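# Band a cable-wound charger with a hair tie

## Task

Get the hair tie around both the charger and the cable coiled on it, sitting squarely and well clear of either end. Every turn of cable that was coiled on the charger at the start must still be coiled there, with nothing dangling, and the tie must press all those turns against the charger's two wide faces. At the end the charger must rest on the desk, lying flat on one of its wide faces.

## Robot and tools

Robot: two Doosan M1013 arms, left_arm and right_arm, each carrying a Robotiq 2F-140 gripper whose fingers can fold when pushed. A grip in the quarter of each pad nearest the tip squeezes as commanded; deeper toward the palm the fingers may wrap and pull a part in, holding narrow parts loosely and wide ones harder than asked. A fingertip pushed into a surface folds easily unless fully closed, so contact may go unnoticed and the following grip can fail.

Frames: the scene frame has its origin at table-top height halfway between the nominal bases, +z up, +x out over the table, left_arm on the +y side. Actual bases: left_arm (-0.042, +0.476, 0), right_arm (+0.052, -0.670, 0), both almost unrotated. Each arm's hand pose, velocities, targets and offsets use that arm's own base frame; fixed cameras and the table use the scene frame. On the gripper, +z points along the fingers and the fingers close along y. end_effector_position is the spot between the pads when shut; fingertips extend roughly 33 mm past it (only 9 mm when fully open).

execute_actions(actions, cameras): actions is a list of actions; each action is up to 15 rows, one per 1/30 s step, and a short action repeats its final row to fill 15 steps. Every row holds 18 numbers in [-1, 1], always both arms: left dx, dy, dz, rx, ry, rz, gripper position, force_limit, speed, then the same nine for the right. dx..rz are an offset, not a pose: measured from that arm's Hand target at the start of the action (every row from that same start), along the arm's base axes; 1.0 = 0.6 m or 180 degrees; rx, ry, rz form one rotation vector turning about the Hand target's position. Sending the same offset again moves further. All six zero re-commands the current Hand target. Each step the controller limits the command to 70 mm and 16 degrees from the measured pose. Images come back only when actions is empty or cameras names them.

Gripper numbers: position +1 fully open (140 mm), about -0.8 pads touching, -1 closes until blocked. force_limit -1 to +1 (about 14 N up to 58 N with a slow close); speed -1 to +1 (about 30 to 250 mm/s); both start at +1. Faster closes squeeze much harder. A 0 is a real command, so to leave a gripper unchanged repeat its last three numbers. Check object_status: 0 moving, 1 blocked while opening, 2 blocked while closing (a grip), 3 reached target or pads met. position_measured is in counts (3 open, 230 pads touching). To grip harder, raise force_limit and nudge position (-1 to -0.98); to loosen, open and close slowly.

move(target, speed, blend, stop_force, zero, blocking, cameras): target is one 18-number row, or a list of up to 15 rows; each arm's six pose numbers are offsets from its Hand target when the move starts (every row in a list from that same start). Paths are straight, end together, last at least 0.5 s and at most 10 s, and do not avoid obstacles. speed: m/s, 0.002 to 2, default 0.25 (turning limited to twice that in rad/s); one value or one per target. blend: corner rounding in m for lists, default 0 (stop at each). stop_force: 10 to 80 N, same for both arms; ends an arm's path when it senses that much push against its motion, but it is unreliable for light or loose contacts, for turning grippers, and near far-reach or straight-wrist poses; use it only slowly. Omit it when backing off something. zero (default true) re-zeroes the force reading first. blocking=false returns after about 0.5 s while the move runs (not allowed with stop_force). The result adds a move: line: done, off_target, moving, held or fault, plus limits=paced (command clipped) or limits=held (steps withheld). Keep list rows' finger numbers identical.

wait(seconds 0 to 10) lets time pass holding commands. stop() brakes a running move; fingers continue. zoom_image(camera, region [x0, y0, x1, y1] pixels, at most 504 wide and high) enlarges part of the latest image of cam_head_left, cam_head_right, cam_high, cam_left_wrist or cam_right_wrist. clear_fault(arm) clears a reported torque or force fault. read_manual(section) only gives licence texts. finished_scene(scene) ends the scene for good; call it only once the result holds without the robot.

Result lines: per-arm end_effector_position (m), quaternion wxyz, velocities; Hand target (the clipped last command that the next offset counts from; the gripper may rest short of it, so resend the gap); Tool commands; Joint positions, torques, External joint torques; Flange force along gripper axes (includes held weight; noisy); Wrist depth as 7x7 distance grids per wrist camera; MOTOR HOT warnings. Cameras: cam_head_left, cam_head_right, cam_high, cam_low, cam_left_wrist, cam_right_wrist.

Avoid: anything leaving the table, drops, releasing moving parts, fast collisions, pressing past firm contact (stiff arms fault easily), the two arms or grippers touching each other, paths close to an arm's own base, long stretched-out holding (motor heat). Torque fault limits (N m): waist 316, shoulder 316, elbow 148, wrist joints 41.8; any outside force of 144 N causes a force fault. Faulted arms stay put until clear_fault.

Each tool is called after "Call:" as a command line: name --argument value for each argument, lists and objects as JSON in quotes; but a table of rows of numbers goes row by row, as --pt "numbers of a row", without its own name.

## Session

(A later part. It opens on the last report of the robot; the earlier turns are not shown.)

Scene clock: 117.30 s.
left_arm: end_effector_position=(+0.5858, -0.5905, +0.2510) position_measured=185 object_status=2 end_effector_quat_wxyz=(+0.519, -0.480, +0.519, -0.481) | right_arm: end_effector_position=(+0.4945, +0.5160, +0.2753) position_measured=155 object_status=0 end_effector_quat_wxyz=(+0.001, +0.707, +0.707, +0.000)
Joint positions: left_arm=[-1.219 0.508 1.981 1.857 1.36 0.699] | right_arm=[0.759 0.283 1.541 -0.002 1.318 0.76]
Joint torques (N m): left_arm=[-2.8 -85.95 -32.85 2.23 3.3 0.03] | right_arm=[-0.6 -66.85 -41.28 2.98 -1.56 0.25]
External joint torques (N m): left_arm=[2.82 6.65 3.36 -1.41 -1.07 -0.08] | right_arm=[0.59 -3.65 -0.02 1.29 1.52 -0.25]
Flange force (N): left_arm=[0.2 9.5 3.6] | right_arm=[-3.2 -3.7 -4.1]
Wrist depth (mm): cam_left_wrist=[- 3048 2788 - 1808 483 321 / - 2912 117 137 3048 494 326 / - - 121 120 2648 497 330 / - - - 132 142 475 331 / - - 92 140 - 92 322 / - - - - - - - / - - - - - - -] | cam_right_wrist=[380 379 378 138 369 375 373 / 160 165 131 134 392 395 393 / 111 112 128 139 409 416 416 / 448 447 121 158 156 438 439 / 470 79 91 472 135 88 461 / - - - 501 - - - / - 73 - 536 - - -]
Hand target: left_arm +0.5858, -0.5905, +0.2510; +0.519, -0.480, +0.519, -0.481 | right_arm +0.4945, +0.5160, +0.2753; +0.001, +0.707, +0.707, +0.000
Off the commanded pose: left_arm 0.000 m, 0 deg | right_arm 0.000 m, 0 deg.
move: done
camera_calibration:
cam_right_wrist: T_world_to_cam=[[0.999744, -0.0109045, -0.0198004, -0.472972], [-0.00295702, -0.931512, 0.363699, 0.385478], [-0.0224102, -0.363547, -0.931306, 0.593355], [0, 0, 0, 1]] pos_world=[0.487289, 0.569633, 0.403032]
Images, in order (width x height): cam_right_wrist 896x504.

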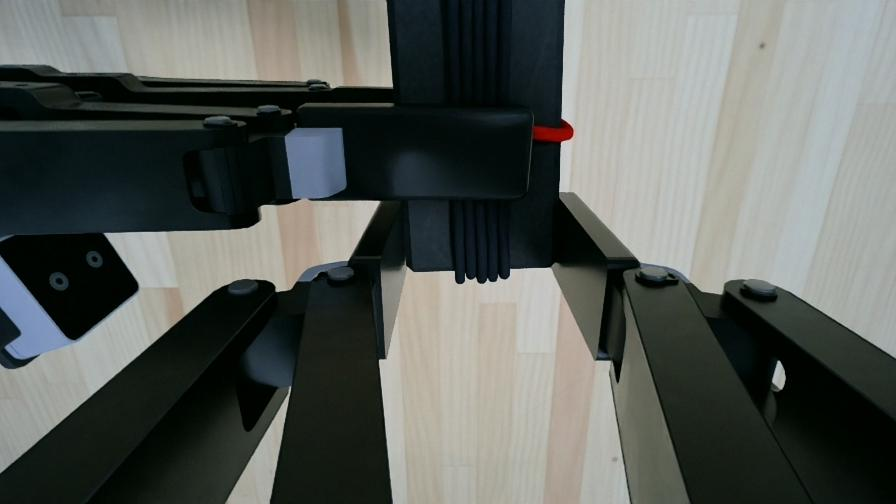

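Call:
move --target '[0,0,0,0,0,0,-0.98,0,-1,0,0,0,0,0,0,-0.98,0,-1]'

Call:
move --target '[0,0,0,0,0,0,0.0,0,-1,0,0,0,0,0,0,-0.98,0,-1]' --cameras '["cam_right_wrist"]'

Scene clock: 117.93 s.
left_arm: end_effector_position=(+0.5858, -0.5905, +0.2510) position_measured=185 object_status=2 end_effector_quat_wxyz=(+0.519, -0.480, +0.519, -0.481) | right_arm: end_effector_position=(+0.4945, +0.5160, +0.2753) position_measured=155 object_status=2 end_effector_quat_wxyz=(+0.001, +0.707, +0.707, +0.000)
Joint positions: left_arm=[-1.219 0.508 1.981 1.857 1.36 0.699] | right_arm=[0.759 0.283 1.541 -0.002 1.318 0.76]
Joint torques (N m): left_arm=[-2.6 -86.05 -32.89 2.19 3.27 0.03] | right_arm=[-0.72 -66.68 -41.36 2.96 -1.6 0.19]
External joint torques (N m): left_arm=[2.61 6.82 3.42 -1.37 -1.04 -0.08] | right_arm=[0.78 -3.94 0.04 1.31 1.56 -0.19]
Flange force (N): left_arm=[0.4 9.7 3.4] | right_arm=[-3.3 -4.3 -4.2]
Wrist depth (mm): cam_left_wrist=[- 2818 - 2978 1820 481 322 / - - 118 116 3236 493 326 / - - 121 120 2545 497 329 / - - - 132 149 477 333 / - - 92 139 - 91 320 / - - - - - - - / - - - - - - -] | cam_right_wrist=[381 378 380 137 369 376 374 / 160 165 131 134 392 394 392 / 111 112 128 139 409 417 417 / 448 444 121 157 157 438 437 / 471 79 92 472 135 87 457 / - - - 506 - - - / - 73 - 535 - - -]
Hand target: left_arm +0.5858, -0.5905, +0.2510; +0.519, -0.480, +0.519, -0.481 | right_arm +0.4945, +0.5160, +0.2753; +0.001, +0.707, +0.707, +0.000
Off the commanded pose: left_arm 0.000 m, 0 deg | right_arm 0.000 m, 0 deg.
move: done

Scene clock: 119.37 s.
left_arm: end_effector_position=(+0.5858, -0.5905, +0.2510) position_measured=129 object_status=0 end_effector_quat_wxyz=(+0.519, -0.480, +0.519, -0.481) | right_arm: end_effector_position=(+0.4945, +0.5160, +0.2753) position_measured=155 object_status=2 end_effector_quat_wxyz=(+0.001, +0.707, +0.707, +0.000)
Joint positions: left_arm=[-1.219 0.508 1.981 1.857 1.36 0.699] | right_arm=[0.759 0.283 1.541 -0.002 1.318 0.76]
Joint torques (N m): left_arm=[2.39 -81.98 -30.65 0.6 2.08 -0.01] | right_arm=[2.3 -71.29 -41.28 4.2 0.41 0.04]
External joint torques (N m): left_arm=[-2.42 2.88 1.21 0.22 0.13 -0.04] | right_arm=[-2.36 0.85 0 0.06 -0.45 -0.04]
Flange force (N): left_arm=[2.1 4.5 -3.2] | right_arm=[-1.6 3.1 1.1]
Wrist depth (mm): cam_left_wrist=[- - - - 2945 480 322 / - - 118 126 3158 492 324 / - - 121 120 2759 501 330 / - - 121 134 146 474 332 / - - - - 139 - 291 / - - - - 149 - - / - - - - - - -] | cam_right_wrist=[380 381 379 147 370 375 375 / 162 174 184 117 389 396 395 / 98 102 120 121 409 418 416 / 452 447 121 158 157 437 440 / 470 79 91 473 135 88 453 / - - - 502 - - - / - 73 - 536 - - -]
Hand target: left_arm +0.5858, -0.5905, +0.2510; +0.519, -0.480, +0.519, -0.481 | right_arm +0.4945, +0.5160, +0.2753; +0.001, +0.707, +0.707, +0.000
Off the commanded pose: left_arm 0.000 m, 0 deg | right_arm 0.000 m, 0 deg.
move: done
camera_calibration:
cam_right_wrist: T_world_to_cam=[[0.999747, -0.0108686, -0.0197071, -0.473032], [-0.00295751, -0.931512, 0.363699, 0.385479], [-0.0223102, -0.363548, -0.931308, 0.593308], [0, 0, 0, 1]] pos_world=[0.487289, 0.569633, 0.403032]
Images, in order (width x height): cam_right_wrist 896x504.

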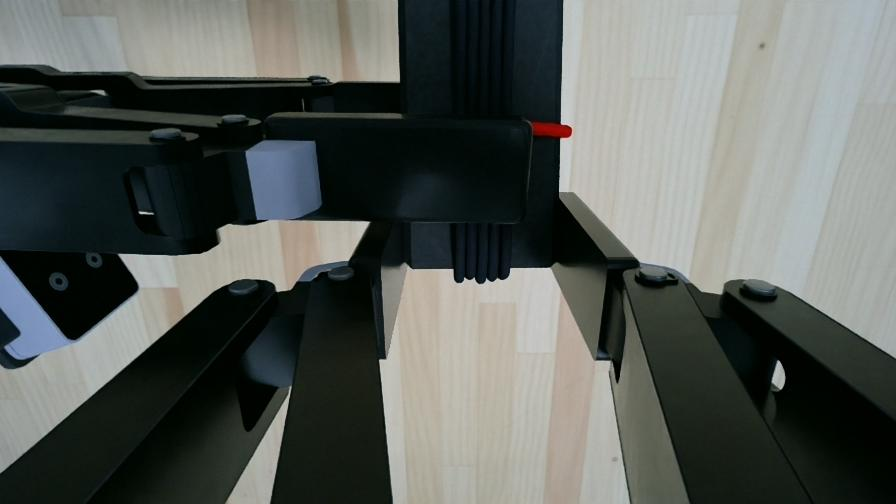

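Call:
move --pt "-0.25 0 0 0 0 0 0 0 -1 0 0 0 0 0 0 -0.98 0 -1" --pt "-0.35 0.5 0 0 0 0 0 0 -1 0 0 0 0 0 0 -0.98 0 -1" --blend '[0.05,0]' --speed '[0.15,0.3]' --cameras '["cam_right_wrist","cam_low","cam_high"]'

Scene clock: 122.13 s.
left_arm: end_effector_position=(+0.3759, -0.2906, +0.2510) position_measured=129 object_status=3 end_effector_quat_wxyz=(+0.519, -0.480, +0.519, -0.481) | right_arm: end_effector_position=(+0.4945, +0.5160, +0.2753) position_measured=155 object_status=2 end_effector_quat_wxyz=(+0.001, +0.707, +0.707, +0.000)
Joint positions: left_arm=[-1.54 0.127 2.624 1.601 1.56 0.466] | right_arm=[0.759 0.283 1.541 -0.002 1.318 0.76]
Joint torques (N m): left_arm=[0.29 -35.87 -20.99 0.73 2.39 0.01] | right_arm=[2.12 -72.29 -41.32 4.25 0.43 0]
External joint torques (N m): left_arm=[-0.25 2.96 1.1 0.26 0.14 -0.05] | right_arm=[-2.29 1.75 -0.01 0.01 -0.47 0]
Flange force (N): left_arm=[2.5 9.6 0.0] | right_arm=[-0.5 4.0 1.5]
Wrist depth (mm): cam_left_wrist=[- - 3276 3084 3276 487 324 / - - 3640 3640 2114 498 330 / - - - - 1899 506 333 / - - 121 4032 167 477 333 / - - 145 4095 - - 294 / - - - 3590 - - - / - - 2818 2880 - - -] | cam_right_wrist=[381 380 379 147 369 376 373 / 400 400 397 150 389 394 394 / 422 422 418 153 407 417 416 / 447 445 121 157 157 437 441 / 470 79 91 470 135 88 454 / - - - 502 - - - / - 73 - 538 - - -]
Hand target: left_arm +0.3758, -0.2905, +0.2510; +0.519, -0.480, +0.519, -0.481 | right_arm +0.4945, +0.5160, +0.2753; +0.001, +0.707, +0.707, +0.000
Off the commanded pose: left_arm 0.000 m, 0 deg | right_arm 0.000 m, 0 deg.
move: done
camera_calibration:
cam_right_wrist: T_world_to_cam=[[0.999746, -0.0109619, -0.0196712, -0.472993], [-0.00305749, -0.931511, 0.3637, 0.385527], [-0.0223107, -0.363547, -0.931309, 0.593307], [0, 0, 0, 1]] pos_world=[0.487289, 0.569633, 0.403032]
Images, in order (width x height): cam_high 896x504, cam_low 896x504, cam_right_wrist 896x504.

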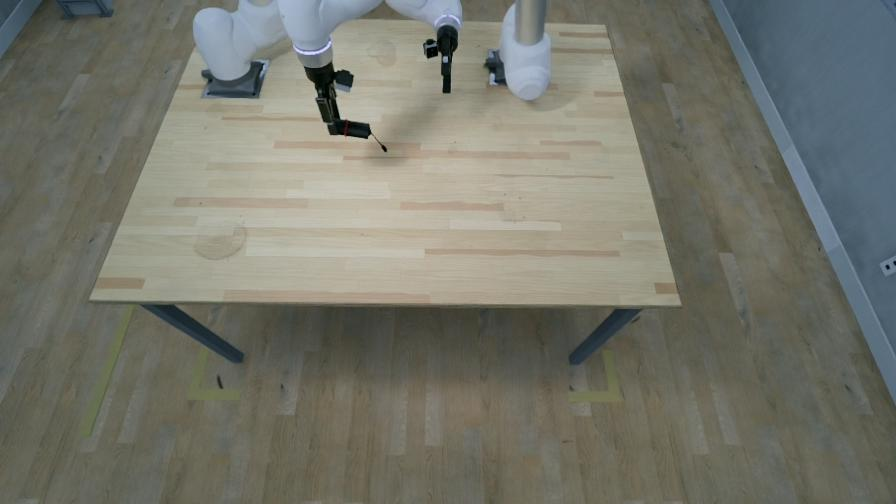

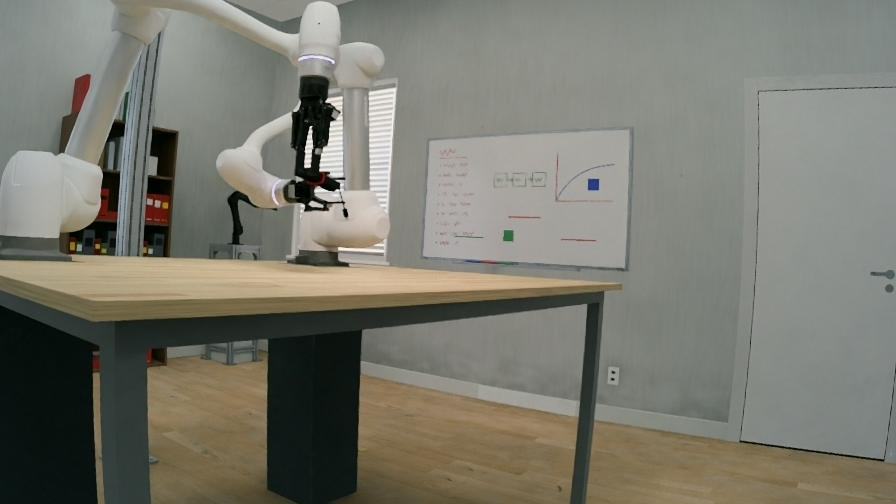

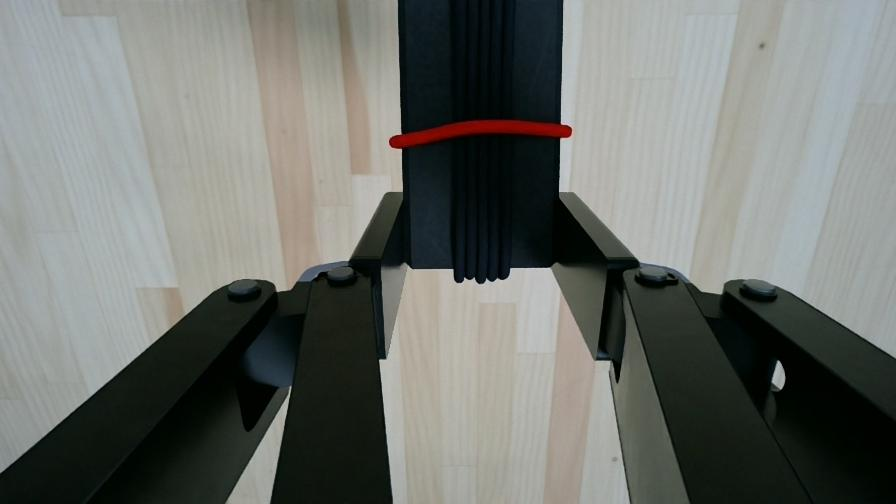

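Call:
move --target '[0,0,0,0,0,0,0,0,-1,0,0,-0.345,0,0,0,-0.98,0,-1]' --speed 0.2

Call:
move --target '[0,0,0,0,0,0,0,0,-1,0,0,-0.05,0,0,0,-0.98,0,-1]' --speed 0.012 --stop_force 10 --cameras '["cam_right_wrist","cam_left_wrist","cam_low"]'

Call:
zoom_image --camera "cam_low" --region '[240, 200, 420, 300]'

Scene clock: 123.87 s.
left_arm: end_effector_position=(+0.3758, -0.2905, +0.2510) position_measured=129 object_status=3 end_effector_quat_wxyz=(+0.519, -0.480, +0.519, -0.481) | right_arm: end_effector_position=(+0.4945, +0.5160, +0.0684) position_measured=155 object_status=2 end_effector_quat_wxyz=(+0.001, +0.707, +0.707, +0.000)
Joint positions: left_arm=[-1.541 0.127 2.625 1.601 1.56 0.466] | right_arm=[0.759 0.422 1.752 -0.002 0.968 0.761]
Joint torques (N m): left_arm=[2.37 -35.33 -20.69 0.76 2.42 0.04] | right_arm=[2.28 -78.16 -34.87 3.63 0.44 0.13]
External joint torques (N m): left_arm=[-2.35 2.34 0.84 0.22 0.11 -0.09] | right_arm=[-2.33 -0.22 -0.35 0 -0.48 -0.13]
Flange force (N): left_arm=[2.3 7.7 -7.3] | right_arm=[-2.4 2.4 0.3]
Wrist depth (mm): cam_left_wrist=[- - 3318 2880 1795 486 325 / - - 3449 3590 1820 495 328 / - 3276 3542 3542 804 508 331 / - 2702 121 3048 168 475 335 / - - - 4519 3590 - 294 / - - - 3276 - - - / - - - - - - -] | cam_right_wrist=[187 187 186 147 182 185 185 / 197 197 196 150 191 194 194 / 208 207 206 154 201 205 205 / 220 219 214 157 157 215 216 / 230 79 91 232 225 88 223 / - - - 247 246 - - / - 73 - 264 263 - -]
Hand target: left_arm +0.3758, -0.2905, +0.2510; +0.519, -0.480, +0.519, -0.481 | right_arm +0.4945, +0.5160, +0.0683; +0.001, +0.707, +0.707, +0.000
Off the commanded pose: left_arm 0.000 m, 0 deg | right_arm 0.000 m, 0 deg.
move: done

Scene clock: 126.77 s.
left_arm: end_effector_position=(+0.3758, -0.2905, +0.2510) position_measured=129 object_status=3 end_effector_quat_wxyz=(+0.519, -0.480, +0.519, -0.481) | right_arm: end_effector_position=(+0.4945, +0.5160, +0.0410) position_measured=155 object_status=2 end_effector_quat_wxyz=(+0.001, +0.707, +0.707, +0.000)
Joint positions: left_arm=[-1.541 0.127 2.625 1.601 1.56 0.466] | right_arm=[0.759 0.448 1.771 -0.002 0.923 0.761]
Joint torques (N m): left_arm=[2.25 -35.17 -20.67 0.74 2.44 0.01] | right_arm=[1.46 -72.55 -29.31 3.29 0.49 0.04]
External joint torques (N m): left_arm=[-2.2 1.83 0.75 0.26 0.1 -0.06] | right_arm=[-1.55 -7 -4.7 0.22 -0.53 -0.04]
Flange force (N): left_arm=[1.6 6.1 -6.7] | right_arm=[-1.4 1.7 -9.1]
Wrist depth (mm): cam_left_wrist=[- 3912 - 3158 1872 487 325 / 2496 3276 - 3276 1808 496 326 / - 3404 3590 3318 2912 507 331 / - 3640 120 2340 167 477 336 / - - - - 145 - 294 / - - - 3048 3404 - - / - - - 2880 - - -] | cam_right_wrist=[162 162 161 136 157 160 160 / 170 170 169 142 165 168 168 / 180 179 179 150 174 177 176 / 190 190 185 156 156 185 187 / 199 83 91 200 195 88 193 / - - - 213 212 - - / - 73 - 228 228 - -]
Hand target: left_arm +0.3758, -0.2905, +0.2510; +0.519, -0.480, +0.519, -0.481 | right_arm +0.4946, +0.5160, +0.0411; +0.001, +0.707, +0.707, +0.000 (not the last commanded pose)
Off the commanded pose: left_arm 0.000 m, 0 deg | right_arm 0.003 m, 0 deg.
move: contact (right_arm)
camera_calibration:
cam_left_wrist: T_world_to_cam=[[0.0254335, 0.0676301, -0.997386, 0.274483], [-0.331955, 0.941668, 0.0553871, 0.389794], [0.942952, 0.329678, 0.0464001, -0.128554], [0, 0, 0, 1]] pos_world=[0.243634, -0.343239, 0.258141]
cam_right_wrist: T_world_to_cam=[[0.999746, -0.0109613, -0.0196722, -0.477703], [-0.00305865, -0.931545, 0.363613, 0.470777], [-0.0223112, -0.36346, -0.931342, 0.375061], [0, 0, 0, 1]] pos_world=[0.487389, 0.569633, 0.168732]
Images, in order (width x height): cam_low 896x504, cam_left_wrist 896x504, cam_right_wrist 896x504.

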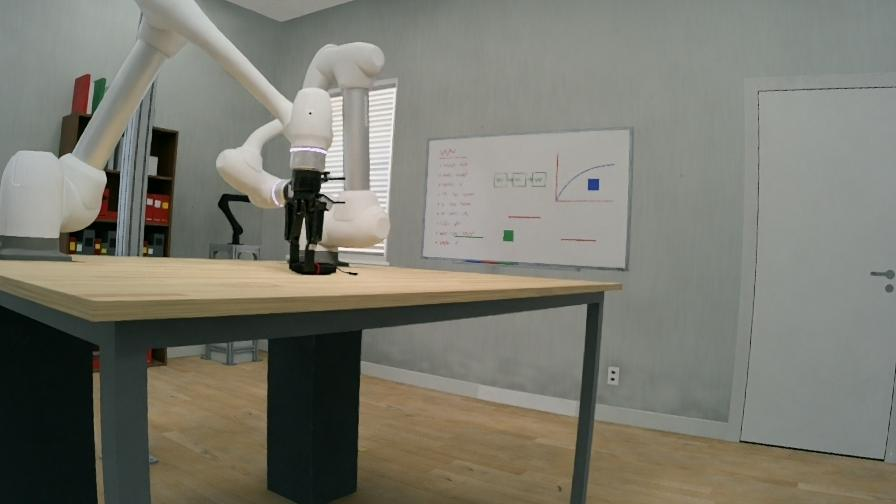

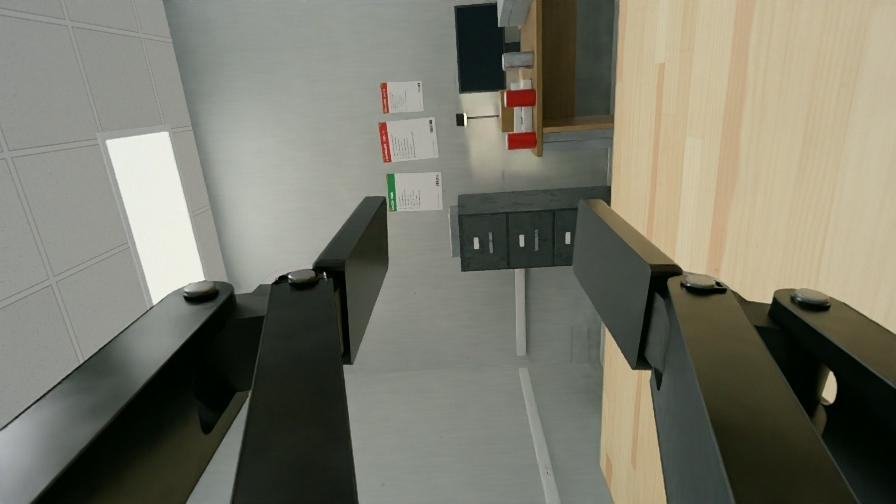

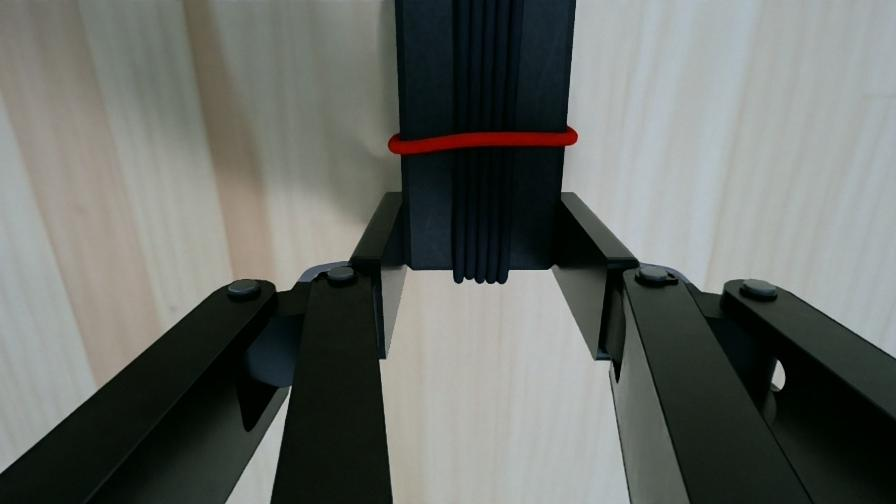

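Scaled by 2.800.

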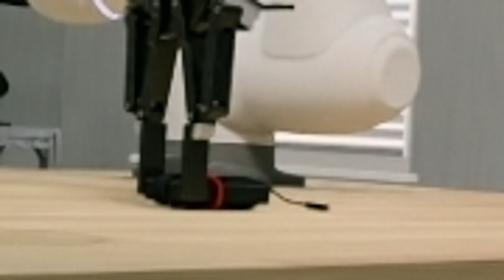

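Resting. Open and raise.

Call:
move --pt "0 0 0 0 0 0 0 0 -1 0 0 0 0 0 0 0.09 0 -1" --pt "0 0 0 0 0 0 0 0 -1 0 0 0.3 0 0 0 0.09 0 -1" --speed '[0.2,0.1]' --cameras '["cam_right_wrist","cam_low"]'

Call:
zoom_image --camera "cam_low" --region '[270, 240, 370, 290]'

Scene clock: 130.20 s.
left_arm: end_effector_position=(+0.3758, -0.2905, +0.2510) position_measured=129 object_status=3 end_effector_quat_wxyz=(+0.519, -0.480, +0.519, -0.481) | right_arm: end_effector_position=(+0.4945, +0.5160, +0.2210) position_measured=118 object_status=3 end_effector_quat_wxyz=(+0.001, +0.707, +0.707, +0.000)
Joint positions: left_arm=[-1.541 0.127 2.625 1.601 1.56 0.466] | right_arm=[0.759 0.309 1.608 -0.002 1.225 0.76]
Joint torques (N m): left_arm=[2.36 -35.35 -20.76 0.76 2.44 0.01] | right_arm=[2.34 -70.79 -38 4 0.46 0.02]
External joint torques (N m): left_arm=[-2.38 2.62 0.92 0.23 0.09 -0.06] | right_arm=[-2.44 -1.4 -2.15 0.14 -0.49 -0.02]
Flange force (N): left_arm=[2.5 8.5 -7.3] | right_arm=[-1.0 3.8 -2.4]
Wrist depth (mm): cam_left_wrist=[2016 - - 2818 1859 487 324 / 2131 - - 3236 1783 497 328 / 2361 - 3449 3196 1846 505 332 / - - 121 4368 168 477 335 / - - - - 145 - 295 / - - - - - - - / - - - - - - -] | cam_right_wrist=[330 329 327 306 326 326 324 / 347 346 345 321 344 342 342 / 365 365 363 363 358 360 361 / 387 386 139 383 157 376 381 / - 89 106 407 407 88 87 / - - 435 434 436 - - / - - 467 464 463 - -]
Hand target: left_arm +0.3758, -0.2905, +0.2510; +0.519, -0.480, +0.519, -0.481 | right_arm +0.4946, +0.5160, +0.2211; +0.001, +0.707, +0.707, +0.000
Off the commanded pose: left_arm 0.000 m, 0 deg | right_arm 0.000 m, 0 deg.
move: done
camera_calibration:
cam_right_wrist: T_world_to_cam=[[0.999746, -0.0109594, -0.0196718, -0.474163], [-0.00305788, -0.931558, 0.363579, 0.405345], [-0.02231, -0.363427, -0.931356, 0.542687], [0, 0, 0, 1]] pos_world=[0.487389, 0.569633, 0.348732]
Images, in order (width x height): cam_low 896x504, cam_right_wrist 896x504.

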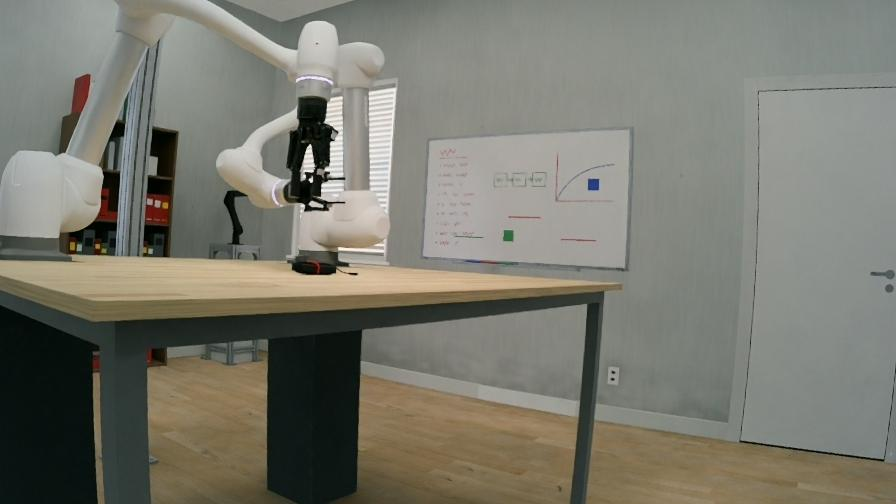

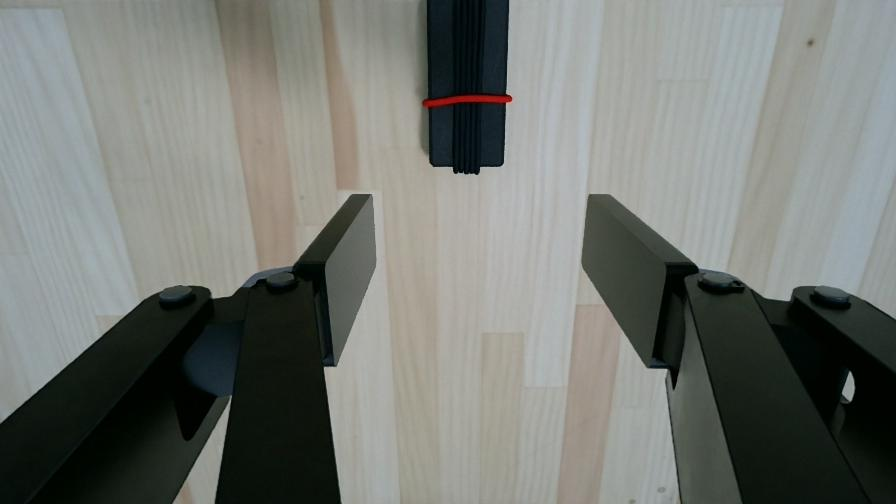

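Scaled by 5.040.

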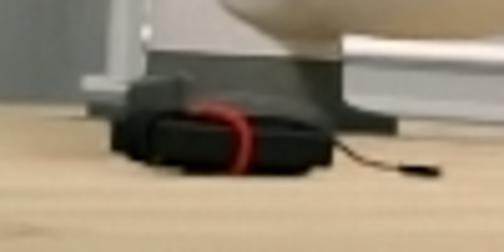

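Call:
finished_scene --scene 1

The scene is finished: the task was done.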